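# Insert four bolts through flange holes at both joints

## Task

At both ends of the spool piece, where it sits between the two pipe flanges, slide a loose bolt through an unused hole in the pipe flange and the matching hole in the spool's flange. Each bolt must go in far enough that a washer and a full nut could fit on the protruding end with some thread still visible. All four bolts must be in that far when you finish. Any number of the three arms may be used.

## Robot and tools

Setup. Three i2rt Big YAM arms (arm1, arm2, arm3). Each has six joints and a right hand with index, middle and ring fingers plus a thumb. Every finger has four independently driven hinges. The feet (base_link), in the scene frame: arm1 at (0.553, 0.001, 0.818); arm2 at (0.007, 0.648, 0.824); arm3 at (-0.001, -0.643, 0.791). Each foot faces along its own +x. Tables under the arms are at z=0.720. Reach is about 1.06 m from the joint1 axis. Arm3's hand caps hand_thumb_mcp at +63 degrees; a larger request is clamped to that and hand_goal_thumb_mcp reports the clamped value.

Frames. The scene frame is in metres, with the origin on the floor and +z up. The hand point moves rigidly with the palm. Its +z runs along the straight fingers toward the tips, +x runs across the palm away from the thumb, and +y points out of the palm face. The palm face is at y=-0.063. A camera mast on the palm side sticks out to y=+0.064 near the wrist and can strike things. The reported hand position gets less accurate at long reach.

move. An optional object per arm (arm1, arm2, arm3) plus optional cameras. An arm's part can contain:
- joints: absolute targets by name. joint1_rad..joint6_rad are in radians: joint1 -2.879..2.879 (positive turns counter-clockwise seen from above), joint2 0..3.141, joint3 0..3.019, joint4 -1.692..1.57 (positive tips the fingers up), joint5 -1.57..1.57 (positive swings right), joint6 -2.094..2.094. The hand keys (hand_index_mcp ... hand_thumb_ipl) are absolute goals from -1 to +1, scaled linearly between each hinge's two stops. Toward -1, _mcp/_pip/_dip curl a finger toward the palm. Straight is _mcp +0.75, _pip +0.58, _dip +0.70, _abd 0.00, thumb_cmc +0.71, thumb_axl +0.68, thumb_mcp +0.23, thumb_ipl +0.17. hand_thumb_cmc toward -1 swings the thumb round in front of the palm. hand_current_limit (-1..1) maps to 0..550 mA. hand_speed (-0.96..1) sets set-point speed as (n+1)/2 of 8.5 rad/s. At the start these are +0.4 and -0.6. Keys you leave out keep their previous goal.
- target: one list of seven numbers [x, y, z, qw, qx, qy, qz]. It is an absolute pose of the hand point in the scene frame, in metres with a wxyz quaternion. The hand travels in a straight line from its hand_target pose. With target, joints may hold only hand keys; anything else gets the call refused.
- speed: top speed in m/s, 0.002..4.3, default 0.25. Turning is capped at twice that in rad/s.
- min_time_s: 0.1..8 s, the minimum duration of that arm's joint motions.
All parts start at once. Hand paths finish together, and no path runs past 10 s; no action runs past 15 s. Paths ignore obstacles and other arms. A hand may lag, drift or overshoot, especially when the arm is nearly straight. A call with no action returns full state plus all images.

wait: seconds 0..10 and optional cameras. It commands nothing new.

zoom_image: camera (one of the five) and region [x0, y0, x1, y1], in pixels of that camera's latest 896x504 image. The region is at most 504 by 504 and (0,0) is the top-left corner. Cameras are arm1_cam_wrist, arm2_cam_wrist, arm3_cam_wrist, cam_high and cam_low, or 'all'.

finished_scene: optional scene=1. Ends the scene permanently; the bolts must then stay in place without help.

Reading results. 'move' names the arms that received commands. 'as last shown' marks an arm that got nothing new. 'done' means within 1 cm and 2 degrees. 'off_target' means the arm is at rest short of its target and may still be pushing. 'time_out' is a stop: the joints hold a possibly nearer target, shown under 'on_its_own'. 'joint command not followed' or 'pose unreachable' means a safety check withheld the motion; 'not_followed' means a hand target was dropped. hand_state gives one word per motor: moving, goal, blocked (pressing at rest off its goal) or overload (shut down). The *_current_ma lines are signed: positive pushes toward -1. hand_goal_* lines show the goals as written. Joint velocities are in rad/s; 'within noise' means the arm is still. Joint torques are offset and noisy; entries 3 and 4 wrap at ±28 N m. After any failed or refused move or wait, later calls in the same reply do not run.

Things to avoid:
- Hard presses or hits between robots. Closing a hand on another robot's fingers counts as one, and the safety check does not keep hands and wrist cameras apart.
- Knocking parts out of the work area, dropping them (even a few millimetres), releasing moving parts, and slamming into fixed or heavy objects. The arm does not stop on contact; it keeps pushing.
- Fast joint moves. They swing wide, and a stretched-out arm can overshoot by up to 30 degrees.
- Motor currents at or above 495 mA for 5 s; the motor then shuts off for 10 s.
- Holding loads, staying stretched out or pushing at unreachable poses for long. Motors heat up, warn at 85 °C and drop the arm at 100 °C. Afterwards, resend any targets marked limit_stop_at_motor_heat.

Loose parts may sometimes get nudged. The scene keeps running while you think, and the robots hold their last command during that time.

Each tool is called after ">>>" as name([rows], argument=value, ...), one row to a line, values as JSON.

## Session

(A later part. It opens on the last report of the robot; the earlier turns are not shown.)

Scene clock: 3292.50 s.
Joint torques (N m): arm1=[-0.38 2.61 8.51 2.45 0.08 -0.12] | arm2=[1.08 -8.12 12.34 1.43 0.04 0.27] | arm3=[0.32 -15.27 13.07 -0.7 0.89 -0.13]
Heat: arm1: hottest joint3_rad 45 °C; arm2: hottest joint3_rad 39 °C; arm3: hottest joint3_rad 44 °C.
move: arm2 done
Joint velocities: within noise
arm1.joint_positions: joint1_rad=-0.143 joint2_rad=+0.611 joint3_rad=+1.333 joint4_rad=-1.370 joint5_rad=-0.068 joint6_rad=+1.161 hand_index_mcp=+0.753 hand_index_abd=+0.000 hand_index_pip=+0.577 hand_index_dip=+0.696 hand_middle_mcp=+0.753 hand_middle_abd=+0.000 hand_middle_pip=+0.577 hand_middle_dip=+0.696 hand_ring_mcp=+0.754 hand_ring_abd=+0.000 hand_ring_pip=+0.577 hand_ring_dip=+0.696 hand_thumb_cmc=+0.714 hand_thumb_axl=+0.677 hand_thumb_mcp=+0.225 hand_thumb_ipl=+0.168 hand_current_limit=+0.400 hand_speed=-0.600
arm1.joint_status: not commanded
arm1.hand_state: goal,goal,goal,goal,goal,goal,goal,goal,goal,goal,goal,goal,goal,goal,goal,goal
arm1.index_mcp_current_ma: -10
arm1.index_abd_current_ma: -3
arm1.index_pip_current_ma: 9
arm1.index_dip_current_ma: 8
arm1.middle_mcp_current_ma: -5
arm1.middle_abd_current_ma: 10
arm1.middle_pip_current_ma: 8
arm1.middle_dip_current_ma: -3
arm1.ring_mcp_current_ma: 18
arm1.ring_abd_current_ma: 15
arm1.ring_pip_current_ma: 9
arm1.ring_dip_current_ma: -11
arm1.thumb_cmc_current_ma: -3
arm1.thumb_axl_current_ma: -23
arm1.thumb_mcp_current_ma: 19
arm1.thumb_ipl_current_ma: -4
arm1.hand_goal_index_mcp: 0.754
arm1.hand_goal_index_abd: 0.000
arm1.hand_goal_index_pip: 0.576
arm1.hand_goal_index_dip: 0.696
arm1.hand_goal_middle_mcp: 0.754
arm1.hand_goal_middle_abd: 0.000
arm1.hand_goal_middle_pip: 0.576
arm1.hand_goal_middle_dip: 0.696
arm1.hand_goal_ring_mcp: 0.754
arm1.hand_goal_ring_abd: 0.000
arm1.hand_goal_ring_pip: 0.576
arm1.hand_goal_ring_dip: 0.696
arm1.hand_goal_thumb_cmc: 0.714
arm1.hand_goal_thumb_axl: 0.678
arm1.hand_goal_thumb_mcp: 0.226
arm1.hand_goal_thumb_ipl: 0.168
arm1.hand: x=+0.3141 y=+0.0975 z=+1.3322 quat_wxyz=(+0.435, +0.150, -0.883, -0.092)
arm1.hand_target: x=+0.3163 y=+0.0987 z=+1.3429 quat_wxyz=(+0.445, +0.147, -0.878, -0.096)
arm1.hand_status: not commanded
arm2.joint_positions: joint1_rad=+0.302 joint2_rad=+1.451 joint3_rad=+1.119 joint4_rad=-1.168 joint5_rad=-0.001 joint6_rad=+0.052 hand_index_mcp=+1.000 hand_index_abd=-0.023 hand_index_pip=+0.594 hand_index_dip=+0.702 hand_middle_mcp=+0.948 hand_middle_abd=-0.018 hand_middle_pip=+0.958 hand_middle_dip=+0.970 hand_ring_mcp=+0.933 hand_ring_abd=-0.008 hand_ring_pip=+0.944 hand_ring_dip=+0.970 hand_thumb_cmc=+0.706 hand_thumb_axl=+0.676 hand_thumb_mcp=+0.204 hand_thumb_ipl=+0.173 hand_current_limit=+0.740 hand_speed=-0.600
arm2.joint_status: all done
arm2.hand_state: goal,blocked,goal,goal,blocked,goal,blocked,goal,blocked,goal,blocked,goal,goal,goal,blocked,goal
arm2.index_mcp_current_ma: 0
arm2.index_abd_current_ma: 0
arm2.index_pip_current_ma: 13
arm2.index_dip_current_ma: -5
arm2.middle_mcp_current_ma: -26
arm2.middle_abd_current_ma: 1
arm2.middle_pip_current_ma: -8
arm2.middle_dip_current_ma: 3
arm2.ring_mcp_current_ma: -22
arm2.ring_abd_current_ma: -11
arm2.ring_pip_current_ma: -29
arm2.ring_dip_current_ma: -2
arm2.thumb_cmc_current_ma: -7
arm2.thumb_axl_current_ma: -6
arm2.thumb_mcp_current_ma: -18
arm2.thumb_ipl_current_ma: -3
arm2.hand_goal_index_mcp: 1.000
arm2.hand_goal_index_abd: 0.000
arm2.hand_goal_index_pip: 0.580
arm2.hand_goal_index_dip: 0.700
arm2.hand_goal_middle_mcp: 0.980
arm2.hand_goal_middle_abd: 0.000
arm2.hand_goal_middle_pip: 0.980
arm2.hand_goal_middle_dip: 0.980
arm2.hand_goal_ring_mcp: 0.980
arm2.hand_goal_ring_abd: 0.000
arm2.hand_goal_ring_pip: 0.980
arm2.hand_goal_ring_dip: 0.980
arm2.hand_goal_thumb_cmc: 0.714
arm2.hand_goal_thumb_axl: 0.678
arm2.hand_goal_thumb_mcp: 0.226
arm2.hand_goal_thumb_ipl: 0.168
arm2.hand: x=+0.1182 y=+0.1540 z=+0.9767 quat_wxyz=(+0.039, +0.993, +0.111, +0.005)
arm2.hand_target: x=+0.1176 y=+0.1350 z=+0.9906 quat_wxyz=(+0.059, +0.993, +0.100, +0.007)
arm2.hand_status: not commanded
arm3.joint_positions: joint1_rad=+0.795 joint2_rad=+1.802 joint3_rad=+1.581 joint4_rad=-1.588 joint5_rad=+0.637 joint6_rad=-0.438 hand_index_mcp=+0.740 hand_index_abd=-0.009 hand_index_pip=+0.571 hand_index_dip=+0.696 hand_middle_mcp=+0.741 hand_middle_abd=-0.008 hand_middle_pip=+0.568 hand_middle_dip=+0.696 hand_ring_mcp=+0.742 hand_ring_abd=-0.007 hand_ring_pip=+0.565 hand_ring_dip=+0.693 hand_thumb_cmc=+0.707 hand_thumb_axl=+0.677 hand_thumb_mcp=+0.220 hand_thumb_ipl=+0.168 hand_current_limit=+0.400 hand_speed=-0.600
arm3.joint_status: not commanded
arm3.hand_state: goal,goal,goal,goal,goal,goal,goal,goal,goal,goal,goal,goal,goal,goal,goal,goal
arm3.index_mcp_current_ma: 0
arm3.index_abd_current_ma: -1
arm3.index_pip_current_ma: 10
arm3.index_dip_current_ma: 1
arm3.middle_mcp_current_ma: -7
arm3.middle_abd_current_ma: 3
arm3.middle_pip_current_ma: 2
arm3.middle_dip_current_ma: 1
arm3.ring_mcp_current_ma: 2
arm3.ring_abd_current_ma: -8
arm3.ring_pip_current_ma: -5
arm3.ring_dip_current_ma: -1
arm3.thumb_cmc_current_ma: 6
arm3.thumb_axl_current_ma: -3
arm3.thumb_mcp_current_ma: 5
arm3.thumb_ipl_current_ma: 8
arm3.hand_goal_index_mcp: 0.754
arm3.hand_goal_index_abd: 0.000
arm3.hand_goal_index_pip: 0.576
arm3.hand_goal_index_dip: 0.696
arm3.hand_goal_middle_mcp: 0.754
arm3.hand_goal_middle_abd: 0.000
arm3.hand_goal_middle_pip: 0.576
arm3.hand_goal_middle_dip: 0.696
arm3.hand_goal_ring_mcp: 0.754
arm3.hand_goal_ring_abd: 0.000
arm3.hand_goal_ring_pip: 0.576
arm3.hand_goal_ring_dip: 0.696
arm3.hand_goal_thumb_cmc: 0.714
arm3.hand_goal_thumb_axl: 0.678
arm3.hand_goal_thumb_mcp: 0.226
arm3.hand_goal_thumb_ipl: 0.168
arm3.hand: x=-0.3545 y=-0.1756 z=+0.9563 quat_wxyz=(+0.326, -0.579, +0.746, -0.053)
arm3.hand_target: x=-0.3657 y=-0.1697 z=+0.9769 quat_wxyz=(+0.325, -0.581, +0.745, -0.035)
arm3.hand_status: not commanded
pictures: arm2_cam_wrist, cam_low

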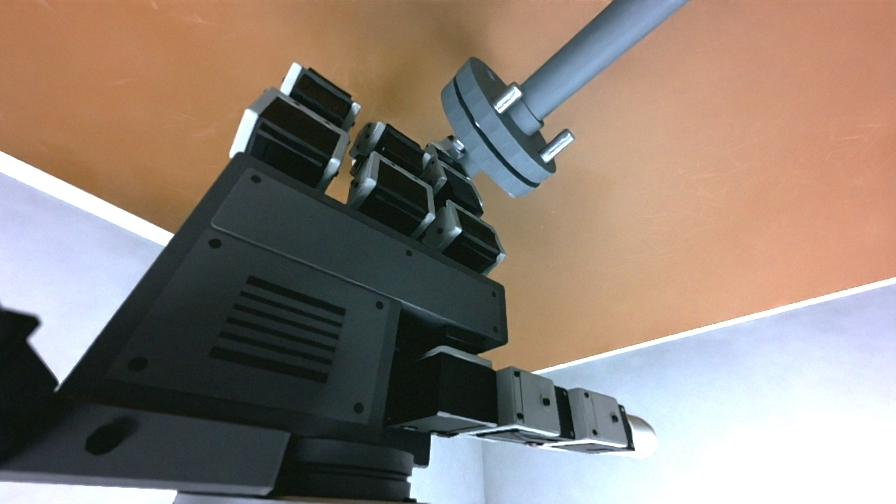

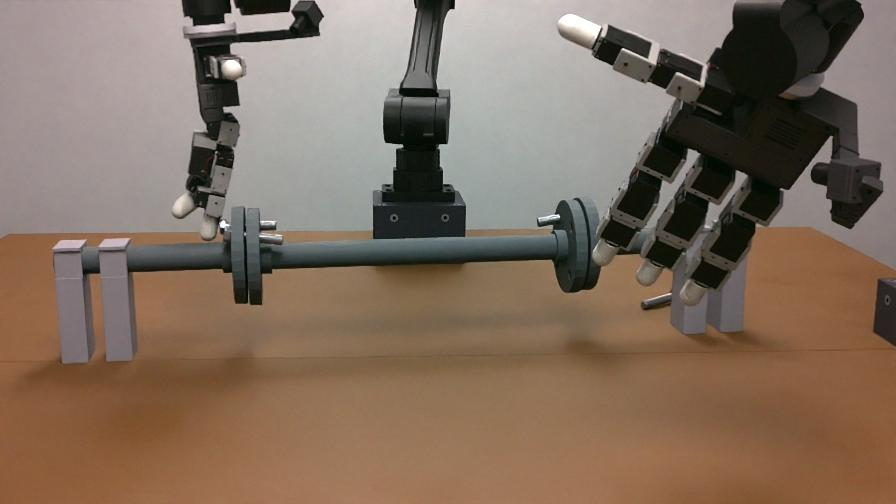

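>>> move(arm2={"joints": {"joint1_rad": 0.2875, "joint2_rad": 1.4995, "joint3_rad": 1.1955, "joint4_rad": -1.147}, "min_time_s": 1.5}, cameras=["cam_low", "arm2_cam_wrist", "cam_high"])

>>> zoom_image(camera="cam_low", region=[145, 150, 285, 255])

>>> zoom_image(camera="arm2_cam_wrist", region=[380, 40, 600, 190])

Scene clock: 3306.87 s.
Joint torques (N m): arm1=[-0.38 2.61 8.51 2.45 0.08 -0.12] | arm2=[0.97 -8.47 12.71 1.52 0.04 0.21] | arm3=[0.38 -15.33 13.05 -0.7 0.89 -0.13]
Heat: arm1: hottest joint3_rad 45 °C; arm2: hottest joint3_rad 39 °C; arm3: hottest joint3_rad 44 °C.
move: arm2 done
Joint velocities: within noise
arm1, arm3: as last shown
arm1.index_mcp_current_ma: -8
arm1.index_pip_current_ma: 22
arm1.index_dip_current_ma: 13
arm1.middle_mcp_current_ma: 8
arm1.middle_pip_current_ma: -11
arm1.middle_dip_current_ma: -12
arm1.ring_mcp_current_ma: 14
arm1.ring_abd_current_ma: -6
arm1.ring_pip_current_ma: 8
arm1.ring_dip_current_ma: 1
arm1.thumb_cmc_current_ma: -15
arm1.thumb_axl_current_ma: -8
arm1.thumb_mcp_current_ma: 13
arm1.thumb_ipl_current_ma: 4
arm2.joint_positions: joint1_rad=+0.297 joint2_rad=+1.482 joint3_rad=+1.148 joint4_rad=-1.163 joint5_rad=-0.001 joint6_rad=+0.057 hand_index_mcp=+1.000 hand_index_abd=-0.023 hand_index_pip=+0.638 hand_index_dip=+0.709 hand_middle_mcp=+0.948 hand_middle_abd=-0.018 hand_middle_pip=+0.958 hand_middle_dip=+0.970 hand_ring_mcp=+0.933 hand_ring_abd=-0.008 hand_ring_pip=+0.944 hand_ring_dip=+0.970 hand_thumb_cmc=+0.706 hand_thumb_axl=+0.676 hand_thumb_mcp=+0.204 hand_thumb_ipl=+0.173 hand_current_limit=+0.740 hand_speed=-0.600
arm2.joint_status: all done
arm2.hand_state: goal,blocked,blocked,goal,blocked,goal,blocked,goal,blocked,goal,blocked,goal,goal,goal,blocked,goal
arm2.index_mcp_current_ma: 6
arm2.index_abd_current_ma: -1
arm2.index_pip_current_ma: 32
arm2.index_dip_current_ma: -6
arm2.middle_mcp_current_ma: -20
arm2.middle_abd_current_ma: 2
arm2.middle_pip_current_ma: -7
arm2.middle_dip_current_ma: -1
arm2.ring_mcp_current_ma: -20
arm2.ring_abd_current_ma: -3
arm2.ring_pip_current_ma: -27
arm2.ring_dip_current_ma: -5
arm2.thumb_cmc_current_ma: -7
arm2.thumb_axl_current_ma: -4
arm2.thumb_mcp_current_ma: -25
arm2.thumb_ipl_current_ma: -2
arm2.hand_goal_index_mcp: 1.000
arm2.hand_goal_index_abd: 0.000
arm2.hand_goal_index_pip: 0.580
arm2.hand_goal_index_dip: 0.700
arm2.hand_goal_middle_mcp: 0.980
arm2.hand_goal_middle_abd: 0.000
arm2.hand_goal_middle_pip: 0.980
arm2.hand_goal_middle_dip: 0.980
arm2.hand_goal_ring_mcp: 0.980
arm2.hand_goal_ring_abd: 0.000
arm2.hand_goal_ring_pip: 0.980
arm2.hand_goal_ring_dip: 0.980
arm2.hand_goal_thumb_cmc: 0.714
arm2.hand_goal_thumb_axl: 0.678
arm2.hand_goal_thumb_mcp: 0.226
arm2.hand_goal_thumb_ipl: 0.168
arm2.hand: x=+0.1185 y=+0.1418 z=+0.9753 quat_wxyz=(+0.040, +0.994, +0.106, +0.005)
arm2.hand_target: x=+0.1181 y=+0.1202 z=+0.9906 quat_wxyz=(+0.063, +0.993, +0.096, +0.008)
arm2.hand_status: not commanded
arm3.index_mcp_current_ma: 3
arm3.index_abd_current_ma: 3
arm3.index_pip_current_ma: 12
arm3.index_dip_current_ma: 5
arm3.middle_mcp_current_ma: -12
arm3.middle_pip_current_ma: 1
arm3.middle_dip_current_ma: 10
arm3.ring_mcp_current_ma: -4
arm3.ring_pip_current_ma: -2
arm3.ring_dip_current_ma: 1
arm3.thumb_cmc_current_ma: 4
arm3.thumb_axl_current_ma: -4
arm3.thumb_ipl_current_ma: 5
pictures: arm2_cam_wrist, cam_high, cam_low

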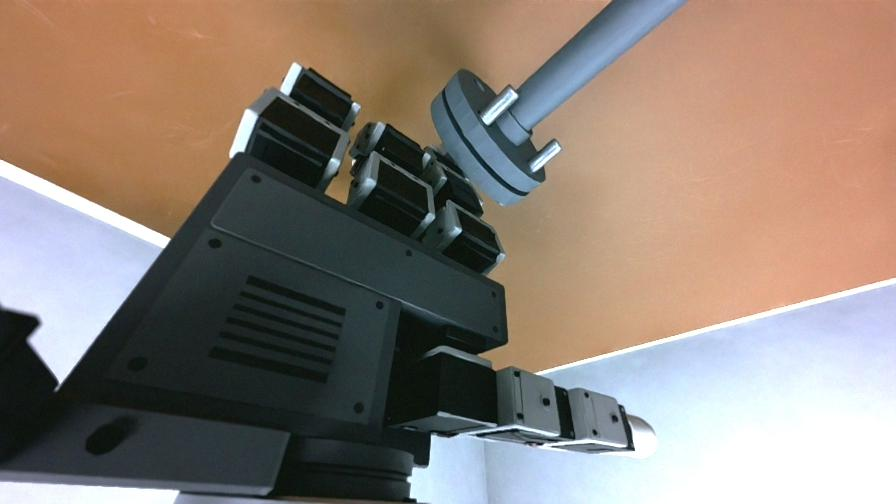

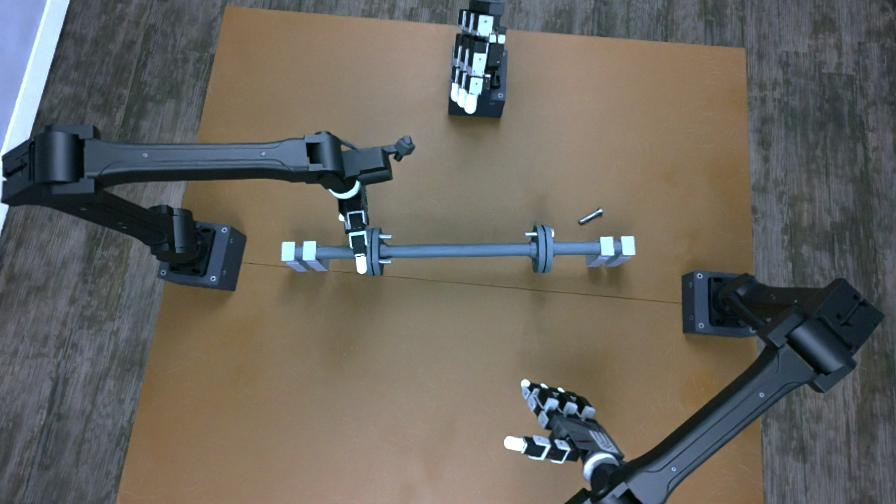

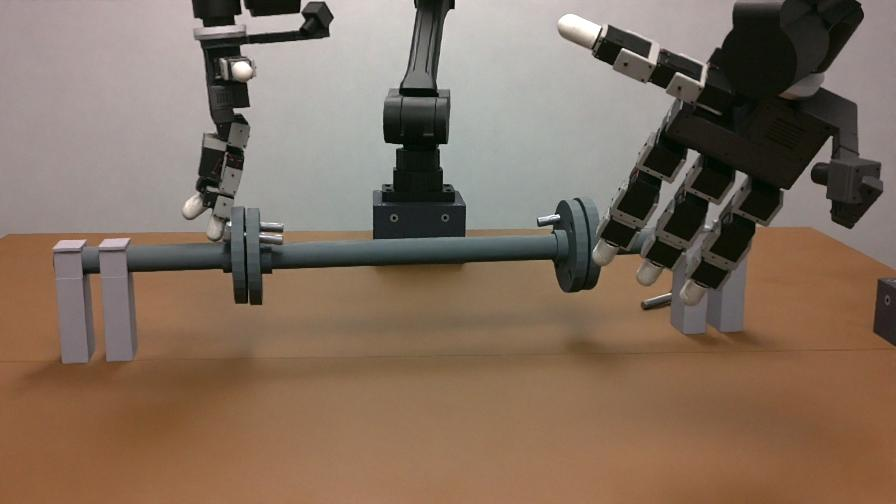

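Scaled by 3.600.

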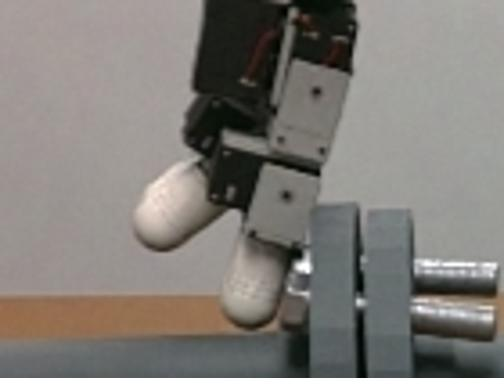

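Scaled by 2.291.

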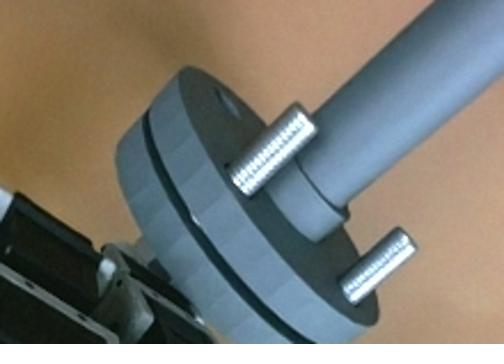

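>>> move(cameras=["all"])

Scene clock: 3343.10 s.
Joint torques (N m): arm1=[-0.38 2.55 8.53 2.45 0.08 -0.12] | arm2=[0.97 -8.47 12.71 1.52 0.04 0.21] | arm3=[0.38 -15.33 13.08 -0.72 0.89 -0.13]
Heat: arm1: hottest joint3_rad 45 °C; arm2: hottest joint3_rad 41 °C; arm3: hottest joint3_rad 44 °C.
Joint velocities: within noise
arm1.joint_positions: joint1_rad=-0.143 joint2_rad=+0.611 joint3_rad=+1.333 joint4_rad=-1.370 joint5_rad=-0.068 joint6_rad=+1.161 hand_index_mcp=+0.753 hand_index_abd=+0.000 hand_index_pip=+0.577 hand_index_dip=+0.696 hand_middle_mcp=+0.753 hand_middle_abd=+0.000 hand_middle_pip=+0.577 hand_middle_dip=+0.696 hand_ring_mcp=+0.754 hand_ring_abd=+0.000 hand_ring_pip=+0.577 hand_ring_dip=+0.696 hand_thumb_cmc=+0.714 hand_thumb_axl=+0.677 hand_thumb_mcp=+0.225 hand_thumb_ipl=+0.168 hand_current_limit=+0.400 hand_speed=-0.600
arm1.joint_status: not commanded
arm1.hand_state: goal,goal,goal,goal,goal,goal,goal,goal,goal,goal,goal,goal,goal,goal,goal,goal
arm1.index_mcp_current_ma: 0
arm1.index_abd_current_ma: -16
arm1.index_pip_current_ma: 14
arm1.index_dip_current_ma: -15
arm1.middle_mcp_current_ma: 16
arm1.middle_abd_current_ma: 2
arm1.middle_pip_current_ma: 4
arm1.middle_dip_current_ma: 11
arm1.ring_mcp_current_ma: 25
arm1.ring_abd_current_ma: 17
arm1.ring_pip_current_ma: 12
arm1.ring_dip_current_ma: -14
arm1.thumb_cmc_current_ma: -3
arm1.thumb_axl_current_ma: 6
arm1.thumb_mcp_current_ma: 10
arm1.thumb_ipl_current_ma: 10
arm1.hand_goal_index_mcp: 0.754
arm1.hand_goal_index_abd: 0.000
arm1.hand_goal_index_pip: 0.576
arm1.hand_goal_index_dip: 0.696
arm1.hand_goal_middle_mcp: 0.754
arm1.hand_goal_middle_abd: 0.000
arm1.hand_goal_middle_pip: 0.576
arm1.hand_goal_middle_dip: 0.696
arm1.hand_goal_ring_mcp: 0.754
arm1.hand_goal_ring_abd: 0.000
arm1.hand_goal_ring_pip: 0.576
arm1.hand_goal_ring_dip: 0.696
arm1.hand_goal_thumb_cmc: 0.714
arm1.hand_goal_thumb_axl: 0.678
arm1.hand_goal_thumb_mcp: 0.226
arm1.hand_goal_thumb_ipl: 0.168
arm1.hand: x=+0.3141 y=+0.0975 z=+1.3322 quat_wxyz=(+0.435, +0.150, -0.883, -0.092) (m; scene frame)
arm1.hand_target: x=+0.3163 y=+0.0987 z=+1.3429 quat_wxyz=(+0.445, +0.147, -0.878, -0.096) (m; scene frame)
arm1.hand_status: not commanded
arm2.joint_positions: joint1_rad=+0.297 joint2_rad=+1.482 joint3_rad=+1.148 joint4_rad=-1.163 joint5_rad=-0.001 joint6_rad=+0.057 hand_index_mcp=+1.000 hand_index_abd=-0.023 hand_index_pip=+0.638 hand_index_dip=+0.709 hand_middle_mcp=+0.948 hand_middle_abd=-0.018 hand_middle_pip=+0.958 hand_middle_dip=+0.970 hand_ring_mcp=+0.933 hand_ring_abd=-0.008 hand_ring_pip=+0.944 hand_ring_dip=+0.970 hand_thumb_cmc=+0.706 hand_thumb_axl=+0.676 hand_thumb_mcp=+0.204 hand_thumb_ipl=+0.173 hand_current_limit=+0.740 hand_speed=-0.600
arm2.joint_status: all done
arm2.hand_state: goal,blocked,blocked,goal,blocked,goal,blocked,goal,blocked,goal,blocked,goal,goal,goal,blocked,goal
arm2.index_mcp_current_ma: 7
arm2.index_abd_current_ma: 5
arm2.index_pip_current_ma: 26
arm2.index_dip_current_ma: -2
arm2.middle_mcp_current_ma: -23
arm2.middle_abd_current_ma: -1
arm2.middle_pip_current_ma: -5
arm2.middle_dip_current_ma: 7
arm2.ring_mcp_current_ma: -24
arm2.ring_abd_current_ma: -9
arm2.ring_pip_current_ma: -16
arm2.ring_dip_current_ma: -7
arm2.thumb_cmc_current_ma: -10
arm2.thumb_axl_current_ma: -2
arm2.thumb_mcp_current_ma: -19
arm2.thumb_ipl_current_ma: -6
arm2.hand_goal_index_mcp: 1.000
arm2.hand_goal_index_abd: 0.000
arm2.hand_goal_index_pip: 0.580
arm2.hand_goal_index_dip: 0.700
arm2.hand_goal_middle_mcp: 0.980
arm2.hand_goal_middle_abd: 0.000
arm2.hand_goal_middle_pip: 0.980
arm2.hand_goal_middle_dip: 0.980
arm2.hand_goal_ring_mcp: 0.980
arm2.hand_goal_ring_abd: 0.000
arm2.hand_goal_ring_pip: 0.980
arm2.hand_goal_ring_dip: 0.980
arm2.hand_goal_thumb_cmc: 0.714
arm2.hand_goal_thumb_axl: 0.678
arm2.hand_goal_thumb_mcp: 0.226
arm2.hand_goal_thumb_ipl: 0.168
arm2.hand: x=+0.1185 y=+0.1418 z=+0.9753 quat_wxyz=(+0.040, +0.994, +0.106, +0.005) (m; scene frame)
arm2.hand_target: x=+0.1181 y=+0.1202 z=+0.9906 quat_wxyz=(+0.063, +0.993, +0.096, +0.008) (m; scene frame)
arm2.hand_status: not commanded
arm3.joint_positions: joint1_rad=+0.795 joint2_rad=+1.802 joint3_rad=+1.581 joint4_rad=-1.588 joint5_rad=+0.637 joint6_rad=-0.438 hand_index_mcp=+0.740 hand_index_abd=-0.009 hand_index_pip=+0.571 hand_index_dip=+0.696 hand_middle_mcp=+0.741 hand_middle_abd=-0.008 hand_middle_pip=+0.568 hand_middle_dip=+0.696 hand_ring_mcp=+0.742 hand_ring_abd=-0.007 hand_ring_pip=+0.565 hand_ring_dip=+0.693 hand_thumb_cmc=+0.707 hand_thumb_axl=+0.677 hand_thumb_mcp=+0.220 hand_thumb_ipl=+0.168 hand_current_limit=+0.400 hand_speed=-0.600
arm3.joint_status: not commanded
arm3.hand_state: goal,goal,goal,goal,goal,goal,goal,goal,goal,goal,goal,goal,goal,goal,goal,goal
arm3.index_mcp_current_ma: 1
arm3.index_abd_current_ma: 6
arm3.index_pip_current_ma: 10
arm3.index_dip_current_ma: 2
arm3.middle_mcp_current_ma: -13
arm3.middle_abd_current_ma: 0
arm3.middle_pip_current_ma: 3
arm3.middle_dip_current_ma: 4
arm3.ring_mcp_current_ma: -5
arm3.ring_abd_current_ma: -4
arm3.ring_pip_current_ma: -9
arm3.ring_dip_current_ma: 0
arm3.thumb_cmc_current_ma: 3
arm3.thumb_axl_current_ma: -7
arm3.thumb_mcp_current_ma: 10
arm3.thumb_ipl_current_ma: 3
arm3.hand_goal_index_mcp: 0.754
arm3.hand_goal_index_abd: 0.000
arm3.hand_goal_index_pip: 0.576
arm3.hand_goal_index_dip: 0.696
arm3.hand_goal_middle_mcp: 0.754
arm3.hand_goal_middle_abd: 0.000
arm3.hand_goal_middle_pip: 0.576
arm3.hand_goal_middle_dip: 0.696
arm3.hand_goal_ring_mcp: 0.754
arm3.hand_goal_ring_abd: 0.000
arm3.hand_goal_ring_pip: 0.576
arm3.hand_goal_ring_dip: 0.696
arm3.hand_goal_thumb_cmc: 0.714
arm3.hand_goal_thumb_axl: 0.678
arm3.hand_goal_thumb_mcp: 0.226
arm3.hand_goal_thumb_ipl: 0.168
arm3.hand: x=-0.3545 y=-0.1756 z=+0.9563 quat_wxyz=(+0.326, -0.579, +0.746, -0.053) (m; scene frame)
arm3.hand_target: x=-0.3657 y=-0.1697 z=+0.9769 quat_wxyz=(+0.325, -0.581, +0.745, -0.035) (m; scene frame)
arm3.hand_status: not commanded
pictures: arm1_cam_wrist, arm2_cam_wrist, arm3_cam_wrist, cam_high, cam_low

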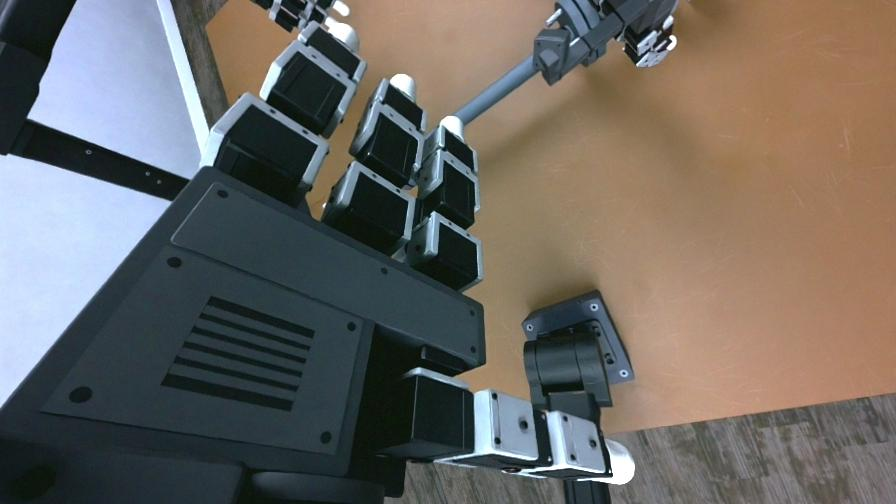

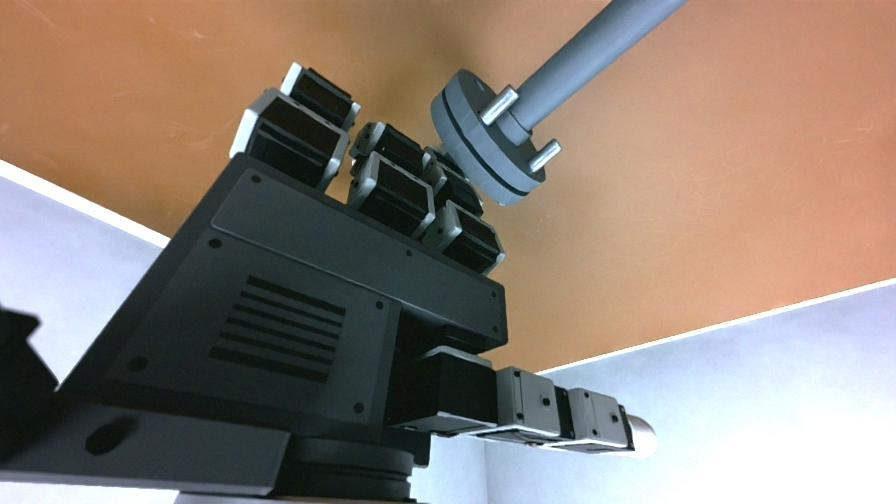

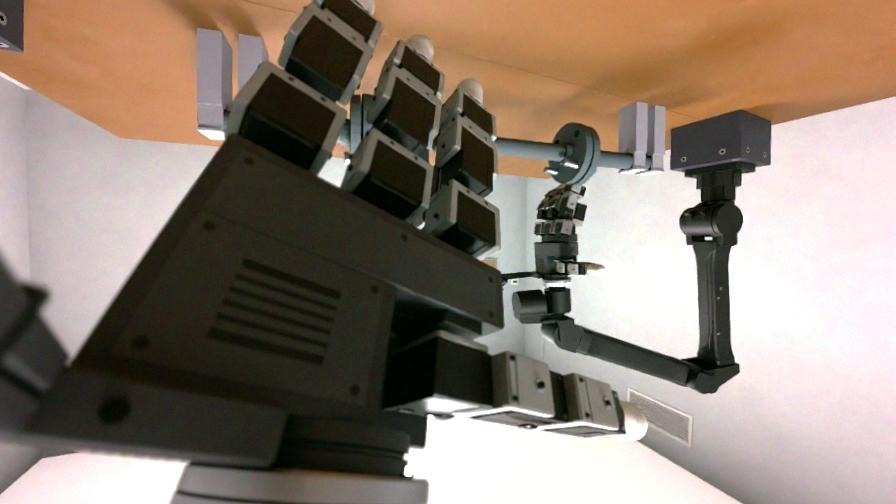

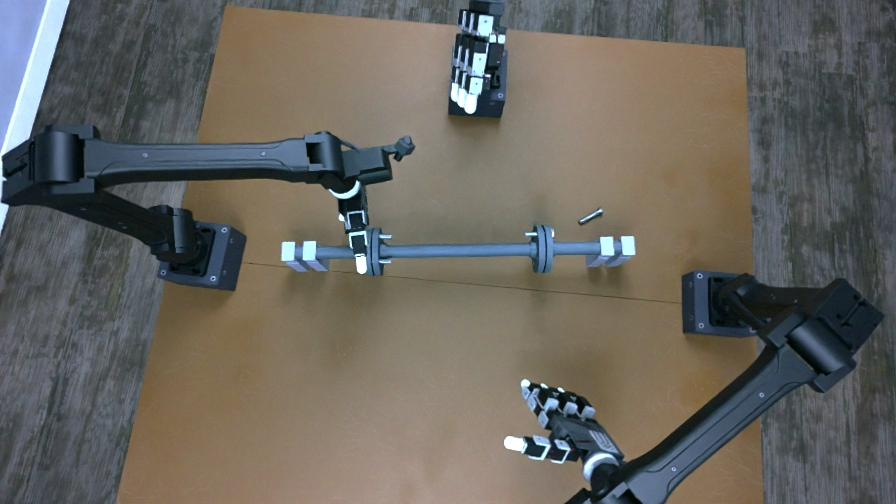

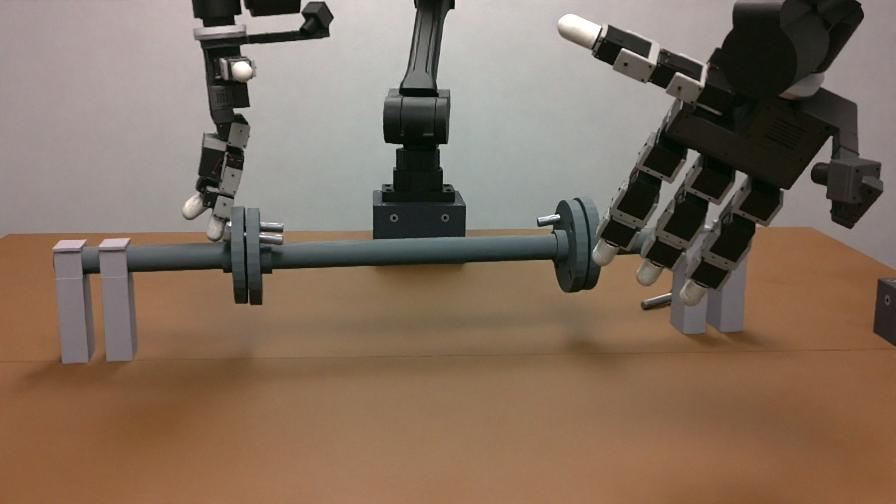

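>>> zoom_image(camera="cam_high", region=[520, 180, 660, 290])

>>> zoom_image(camera="cam_low", region=[180, 180, 320, 320])

Scaled by 3.600.

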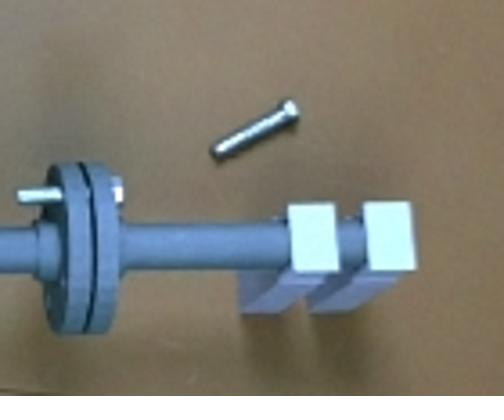

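Scaled by 3.600.

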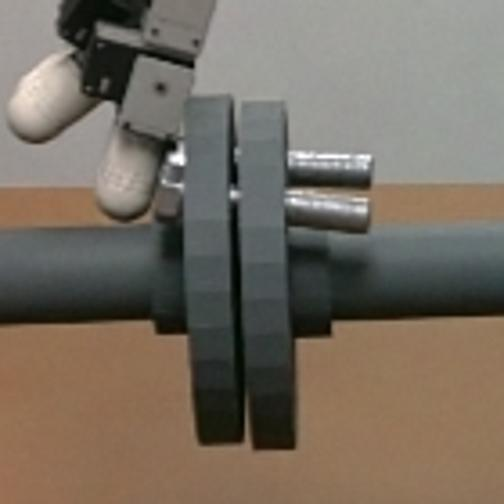

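>>> move(arm2={"target":[0.118,0.168,0.992,0.04,0.994,0.106,0.005],"speed":0.05}, arm3={"target":[-0.25,-0.22,1.13,0.15,-0.45,0.88,-0.02],"speed":0.2}, cameras=["cam_low","cam_high"])

Scene clock: 3413.00 s.
Joint torques (N m): arm1=[-0.32 2.55 8.53 2.45 0.08 -0.12] | arm2=[2.26 -9.76 8.79 0.42 -0.02 0.28] | arm3=[-0.44 -10.11 9.2 -0.03 0.33 0.07]
Heat: arm1: hottest joint3_rad 45 °C; arm2: hottest joint3_rad 42 °C; arm3: hottest joint3_rad 44 °C.
move: arm2 done; arm3 off_target
Joint velocities: within noise
arm1: as last shown
arm1.index_abd_current_ma: -7
arm1.index_pip_current_ma: -2
arm1.index_dip_current_ma: 13
arm1.middle_mcp_current_ma: -4
arm1.middle_abd_current_ma: -6
arm1.middle_pip_current_ma: -1
arm1.middle_dip_current_ma: -5
arm1.ring_mcp_current_ma: -2
arm1.ring_abd_current_ma: 3
arm1.ring_pip_current_ma: -2
arm1.ring_dip_current_ma: 11
arm1.thumb_cmc_current_ma: 1
arm1.thumb_axl_current_ma: 10
arm1.thumb_mcp_current_ma: 23
arm1.thumb_ipl_current_ma: 4
arm2.joint_positions: joint1_rad=+0.305 joint2_rad=+1.417 joint3_rad=+1.113 joint4_rad=-1.198 joint5_rad=-0.001 joint6_rad=+0.057 hand_index_mcp=+0.994 hand_index_abd=-0.022 hand_index_pip=+0.591 hand_index_dip=+0.708 hand_middle_mcp=+0.948 hand_middle_abd=-0.018 hand_middle_pip=+0.958 hand_middle_dip=+0.970 hand_ring_mcp=+0.933 hand_ring_abd=-0.008 hand_ring_pip=+0.944 hand_ring_dip=+0.970 hand_thumb_cmc=+0.706 hand_thumb_axl=+0.676 hand_thumb_mcp=+0.204 hand_thumb_ipl=+0.173 hand_current_limit=+0.740 hand_speed=-0.600
arm2.joint_status: not commanded
arm2.hand_state: goal,blocked,goal,goal,blocked,goal,blocked,goal,blocked,goal,blocked,goal,goal,goal,blocked,goal
arm2.index_mcp_current_ma: 0
arm2.index_abd_current_ma: 0
arm2.index_pip_current_ma: 8
arm2.index_dip_current_ma: -3
arm2.middle_mcp_current_ma: -22
arm2.middle_abd_current_ma: -1
arm2.middle_pip_current_ma: -7
arm2.middle_dip_current_ma: 8
arm2.ring_mcp_current_ma: -18
arm2.ring_abd_current_ma: 2
arm2.ring_pip_current_ma: -24
arm2.ring_dip_current_ma: -1
arm2.thumb_cmc_current_ma: -7
arm2.thumb_axl_current_ma: -4
arm2.thumb_mcp_current_ma: -20
arm2.thumb_ipl_current_ma: -2
arm2.hand_goal_index_mcp: 1.000
arm2.hand_goal_index_abd: 0.000
arm2.hand_goal_index_pip: 0.580
arm2.hand_goal_index_dip: 0.700
arm2.hand_goal_middle_mcp: 0.980
arm2.hand_goal_middle_abd: 0.000
arm2.hand_goal_middle_pip: 0.980
arm2.hand_goal_middle_dip: 0.980
arm2.hand_goal_ring_mcp: 0.980
arm2.hand_goal_ring_abd: 0.000
arm2.hand_goal_ring_pip: 0.980
arm2.hand_goal_ring_dip: 0.980
arm2.hand_goal_thumb_cmc: 0.714
arm2.hand_goal_thumb_axl: 0.678
arm2.hand_goal_thumb_mcp: 0.226
arm2.hand_goal_thumb_ipl: 0.168
arm2.hand: x=+0.1166 y=+0.1647 z=+0.9867 quat_wxyz=(+0.038, +0.993, +0.110, +0.005)
arm2.hand_target: x=+0.1179 y=+0.1679 z=+0.9919 quat_wxyz=(+0.040, +0.994, +0.106, +0.005)
arm2.hand_status: done (0.006 m and 0.5 deg from the pose sent, 0.031 m and 0.0 deg at the start)
arm3.joint_positions: joint1_rad=+0.616 joint2_rad=+1.384 joint3_rad=+1.545 joint4_rad=-1.688 joint5_rad=+0.295 joint6_rad=-0.360 hand_index_mcp=+0.740 hand_index_abd=-0.009 hand_index_pip=+0.571 hand_index_dip=+0.696 hand_middle_mcp=+0.741 hand_middle_abd=-0.008 hand_middle_pip=+0.568 hand_middle_dip=+0.696 hand_ring_mcp=+0.742 hand_ring_abd=-0.007 hand_ring_pip=+0.566 hand_ring_dip=+0.693 hand_thumb_cmc=+0.707 hand_thumb_axl=+0.677 hand_thumb_mcp=+0.220 hand_thumb_ipl=+0.168 hand_current_limit=+0.400 hand_speed=-0.600
arm3.joint_status: not commanded
arm3.hand_state: goal,goal,goal,goal,goal,goal,goal,goal,goal,goal,goal,goal,goal,goal,goal,goal
arm3.index_mcp_current_ma: -4
arm3.index_abd_current_ma: 5
arm3.index_pip_current_ma: 8
arm3.index_dip_current_ma: 8
arm3.middle_mcp_current_ma: -13
arm3.middle_abd_current_ma: -1
arm3.middle_pip_current_ma: 5
arm3.middle_dip_current_ma: -1
arm3.ring_mcp_current_ma: -4
arm3.ring_abd_current_ma: -10
arm3.ring_pip_current_ma: -1
arm3.ring_dip_current_ma: 2
arm3.thumb_cmc_current_ma: 4
arm3.thumb_axl_current_ma: -6
arm3.thumb_mcp_current_ma: 1
arm3.thumb_ipl_current_ma: 11
arm3.hand_goal_index_mcp: 0.754
arm3.hand_goal_index_abd: 0.000
arm3.hand_goal_index_pip: 0.576
arm3.hand_goal_index_dip: 0.696
arm3.hand_goal_middle_mcp: 0.754
arm3.hand_goal_middle_abd: 0.000
arm3.hand_goal_middle_pip: 0.576
arm3.hand_goal_middle_dip: 0.696
arm3.hand_goal_ring_mcp: 0.754
arm3.hand_goal_ring_abd: 0.000
arm3.hand_goal_ring_pip: 0.576
arm3.hand_goal_ring_dip: 0.696
arm3.hand_goal_thumb_cmc: 0.714
arm3.hand_goal_thumb_axl: 0.678
arm3.hand_goal_thumb_mcp: 0.226
arm3.hand_goal_thumb_ipl: 0.168
arm3.hand: x=-0.2547 y=-0.2186 z=+1.1309 quat_wxyz=(+0.142, -0.465, +0.873, +0.043)
arm3.hand_target: x=-0.2499 y=-0.2198 z=+1.1294 quat_wxyz=(+0.142, -0.458, +0.877, +0.037)
arm3.hand_status: off_target (0.005 m and 7.5 deg from the pose sent, 0.208 m and 29.7 deg at the start; a joint's target at an end of its range on 42 of 60 steps)
pictures: cam_high, cam_low

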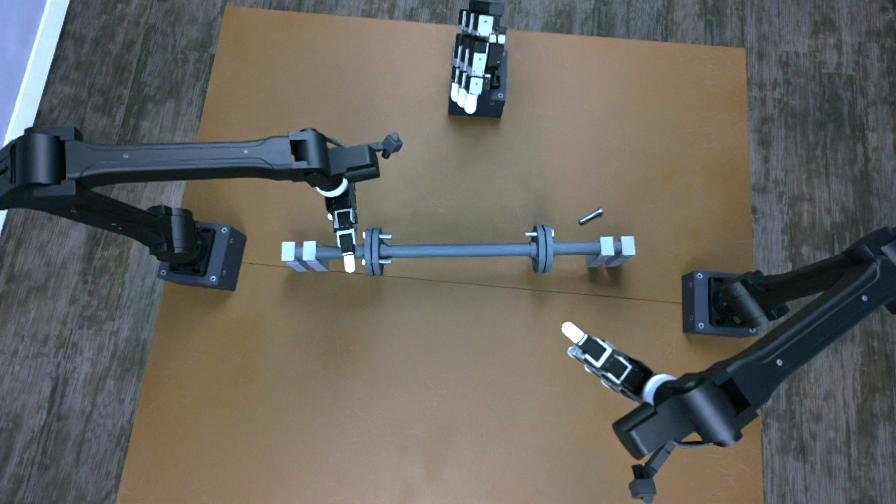

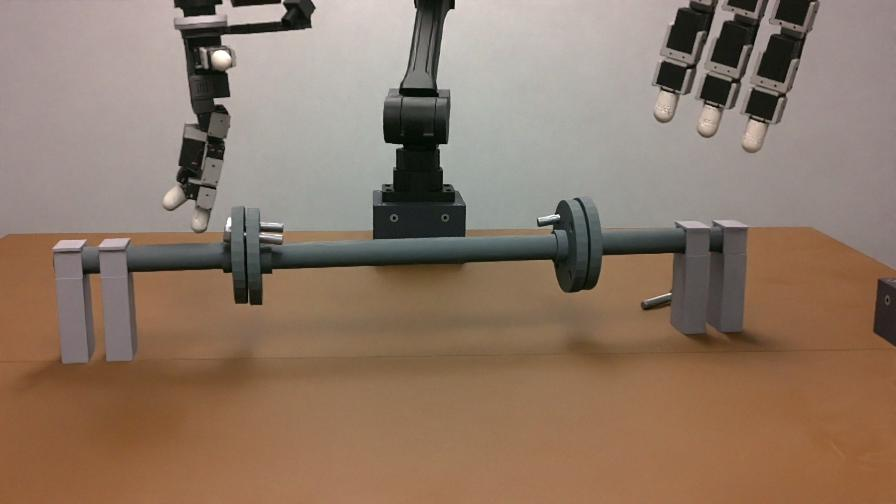

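>>> move(arm2={"target":[0.118,0.20,1.09,0.04,0.994,0.106,0.005],"speed":0.15}, arm3={"target":[0.1703,-0.296,1.06,-0.0135,-0.3087,0.950,0.0415],"speed":0.25,"joints":{"hand_index_mcp":0.77,"hand_index_abd":0.1,"hand_index_pip":0.58,"hand_index_dip":0.70,"hand_middle_mcp":0.77,"hand_middle_abd":-0.1,"hand_middle_pip":0.58,"hand_middle_dip":0.70,"hand_ring_mcp":0.98,"hand_ring_pip":0.98,"hand_ring_dip":0.98,"hand_current_limit":0.74,"hand_speed":-0.6}}, cameras=["cam_low","cam_high","arm3_cam_wrist"])

Scene clock: 3442.97 s.
Joint torques (N m): arm1=[-0.32 2.55 8.53 2.47 0.08 -0.12] | arm2=[2.26 -8 12.51 0.32 0.04 0.31] | arm3=[0.21 -7.59 12.9 0.55 -0.25 -0.2]
Heat: arm1: hottest joint3_rad 45 °C; arm2: hottest joint3_rad 40 °C; arm3: hottest joint3_rad 40 °C.
move: arm2 off_target; arm3 off_target
Joint velocities: within noise
arm1: as last shown
arm1.index_mcp_current_ma: -16
arm1.index_abd_current_ma: 0
arm1.index_pip_current_ma: 3
arm1.index_dip_current_ma: -4
arm1.middle_mcp_current_ma: 11
arm1.middle_abd_current_ma: 4
arm1.middle_pip_current_ma: -28
arm1.middle_dip_current_ma: -10
arm1.ring_mcp_current_ma: 13
arm1.ring_abd_current_ma: 14
arm1.ring_pip_current_ma: -3
arm1.ring_dip_current_ma: -3
arm1.thumb_cmc_current_ma: -3
arm1.thumb_axl_current_ma: 14
arm1.thumb_mcp_current_ma: 9
arm2.joint_positions: joint1_rad=+0.328 joint2_rad=+1.291 joint3_rad=+1.217 joint4_rad=-1.464 joint5_rad=-0.001 joint6_rad=+0.078 hand_index_mcp=+0.992 hand_index_abd=-0.022 hand_index_pip=+0.591 hand_index_dip=+0.708 hand_middle_mcp=+0.948 hand_middle_abd=-0.018 hand_middle_pip=+0.958 hand_middle_dip=+0.970 hand_ring_mcp=+0.933 hand_ring_abd=-0.008 hand_ring_pip=+0.944 hand_ring_dip=+0.970 hand_thumb_cmc=+0.706 hand_thumb_axl=+0.676 hand_thumb_mcp=+0.204 hand_thumb_ipl=+0.173 hand_current_limit=+0.740 hand_speed=-0.600
arm2.joint_status: not commanded
arm2.hand_state: goal,blocked,goal,goal,blocked,goal,blocked,goal,blocked,goal,blocked,goal,goal,goal,blocked,goal
arm2.index_mcp_current_ma: -3
arm2.index_abd_current_ma: 4
arm2.index_pip_current_ma: 4
arm2.index_dip_current_ma: -6
arm2.middle_mcp_current_ma: -21
arm2.middle_abd_current_ma: 0
arm2.middle_pip_current_ma: -9
arm2.middle_dip_current_ma: 5
arm2.ring_mcp_current_ma: -21
arm2.ring_abd_current_ma: -8
arm2.ring_pip_current_ma: -27
arm2.ring_dip_current_ma: -3
arm2.thumb_cmc_current_ma: -11
arm2.thumb_axl_current_ma: -3
arm2.thumb_mcp_current_ma: -18
arm2.thumb_ipl_current_ma: -5
arm2.hand_goal_index_mcp: 1.000
arm2.hand_goal_index_abd: 0.000
arm2.hand_goal_index_pip: 0.580
arm2.hand_goal_index_dip: 0.700
arm2.hand_goal_middle_mcp: 0.980
arm2.hand_goal_middle_abd: 0.000
arm2.hand_goal_middle_pip: 0.980
arm2.hand_goal_middle_dip: 0.980
arm2.hand_goal_ring_mcp: 0.980
arm2.hand_goal_ring_abd: 0.000
arm2.hand_goal_ring_pip: 0.980
arm2.hand_goal_ring_dip: 0.980
arm2.hand_goal_thumb_cmc: 0.714
arm2.hand_goal_thumb_axl: 0.678
arm2.hand_goal_thumb_mcp: 0.226
arm2.hand_goal_thumb_ipl: 0.168
arm2.hand: x=+0.1140 y=+0.2066 z=+1.0673 quat_wxyz=(+0.020, +0.994, +0.111, +0.002)
arm2.hand_target: x=+0.1178 y=+0.2006 z=+1.0899 quat_wxyz=(+0.040, +0.994, +0.106, +0.005)
arm2.hand_status: off_target (0.024 m and 2.4 deg from the pose sent, 0.109 m and 0.5 deg at the start)
arm3.joint_positions: joint1_rad=-0.704 joint2_rad=+1.198 joint3_rad=+1.154 joint4_rad=-1.560 joint5_rad=-0.079 joint6_rad=-1.306 hand_index_mcp=+0.759 hand_index_abd=+0.083 hand_index_pip=+0.571 hand_index_dip=+0.695 hand_middle_mcp=+0.759 hand_middle_abd=-0.090 hand_middle_pip=+0.570 hand_middle_dip=+0.695 hand_ring_mcp=+0.942 hand_ring_abd=+0.000 hand_ring_pip=+0.962 hand_ring_dip=+0.976 hand_thumb_cmc=+0.714 hand_thumb_axl=+0.677 hand_thumb_mcp=+0.219 hand_thumb_ipl=+0.168 hand_current_limit=+0.740 hand_speed=-0.600
arm3.joint_status: hand_ring_mcp off_target (ended at +0.942, target +0.980); the others done
arm3.hand_state: goal,goal,goal,goal,goal,goal,goal,goal,blocked,goal,goal,goal,goal,goal,goal,goal
arm3.index_mcp_current_ma: -7
arm3.index_abd_current_ma: 5
arm3.index_pip_current_ma: 7
arm3.index_dip_current_ma: 8
arm3.middle_mcp_current_ma: -16
arm3.middle_abd_current_ma: 4
arm3.middle_pip_current_ma: 5
arm3.middle_dip_current_ma: 5
arm3.ring_mcp_current_ma: -5
arm3.ring_abd_current_ma: -8
arm3.ring_pip_current_ma: -11
arm3.ring_dip_current_ma: -1
arm3.thumb_cmc_current_ma: 1
arm3.thumb_axl_current_ma: -8
arm3.thumb_mcp_current_ma: 3
arm3.thumb_ipl_current_ma: 4
arm3.hand_goal_index_mcp: 0.770
arm3.hand_goal_index_abd: 0.100
arm3.hand_goal_index_pip: 0.580
arm3.hand_goal_index_dip: 0.700
arm3.hand_goal_middle_mcp: 0.770
arm3.hand_goal_middle_abd: -0.100
arm3.hand_goal_middle_pip: 0.580
arm3.hand_goal_middle_dip: 0.700
arm3.hand_goal_ring_mcp: 0.980
arm3.hand_goal_ring_abd: 0.000
arm3.hand_goal_ring_pip: 0.980
arm3.hand_goal_ring_dip: 0.980
arm3.hand_goal_thumb_cmc: 0.714
arm3.hand_goal_thumb_axl: 0.678
arm3.hand_goal_thumb_mcp: 0.226
arm3.hand_goal_thumb_ipl: 0.168
arm3.hand: x=+0.1649 y=-0.3059 z=+1.0407 quat_wxyz=(-0.036, -0.300, +0.953, +0.026)
arm3.hand_target: x=+0.1699 y=-0.2967 z=+1.0600 quat_wxyz=(-0.013, -0.309, +0.950, +0.041)
arm3.hand_status: off_target (0.022 m and 3.3 deg from the pose sent, 0.438 m and 26.9 deg at the start)
pictures: arm3_cam_wrist, cam_high, cam_low

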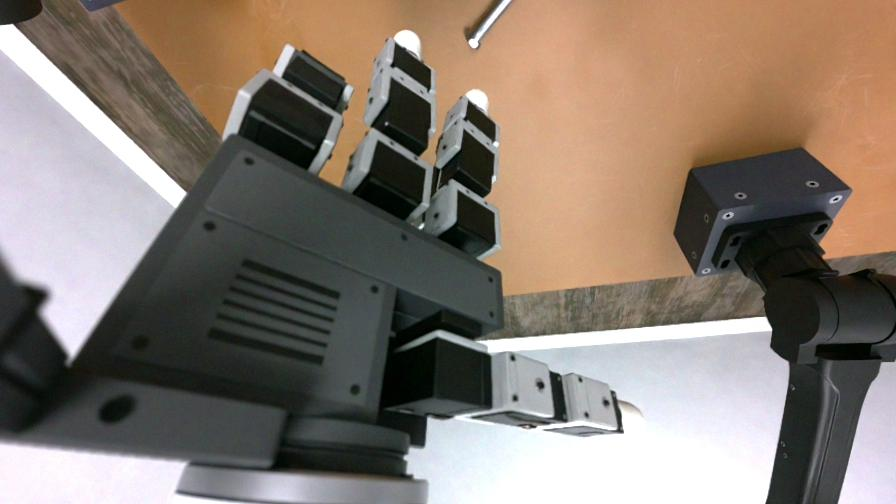

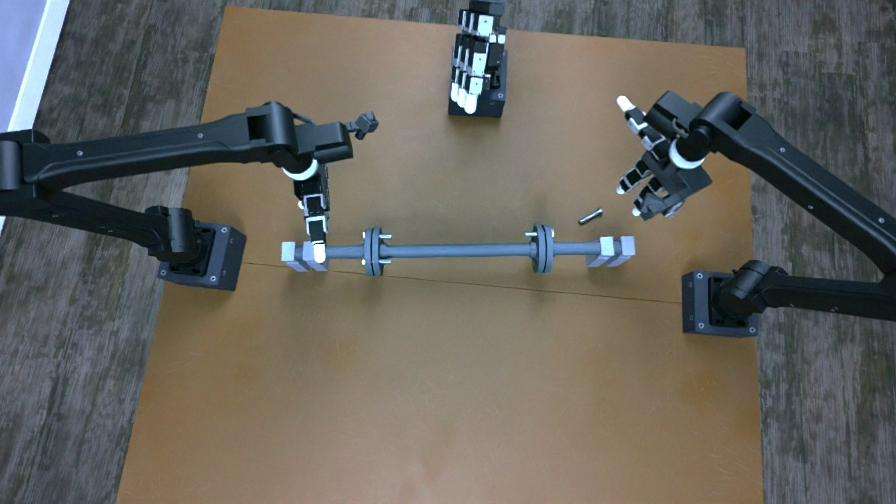

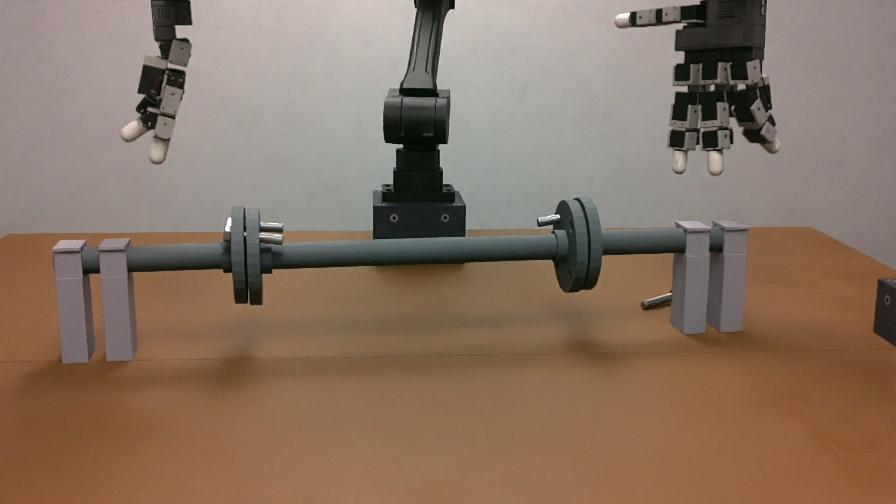

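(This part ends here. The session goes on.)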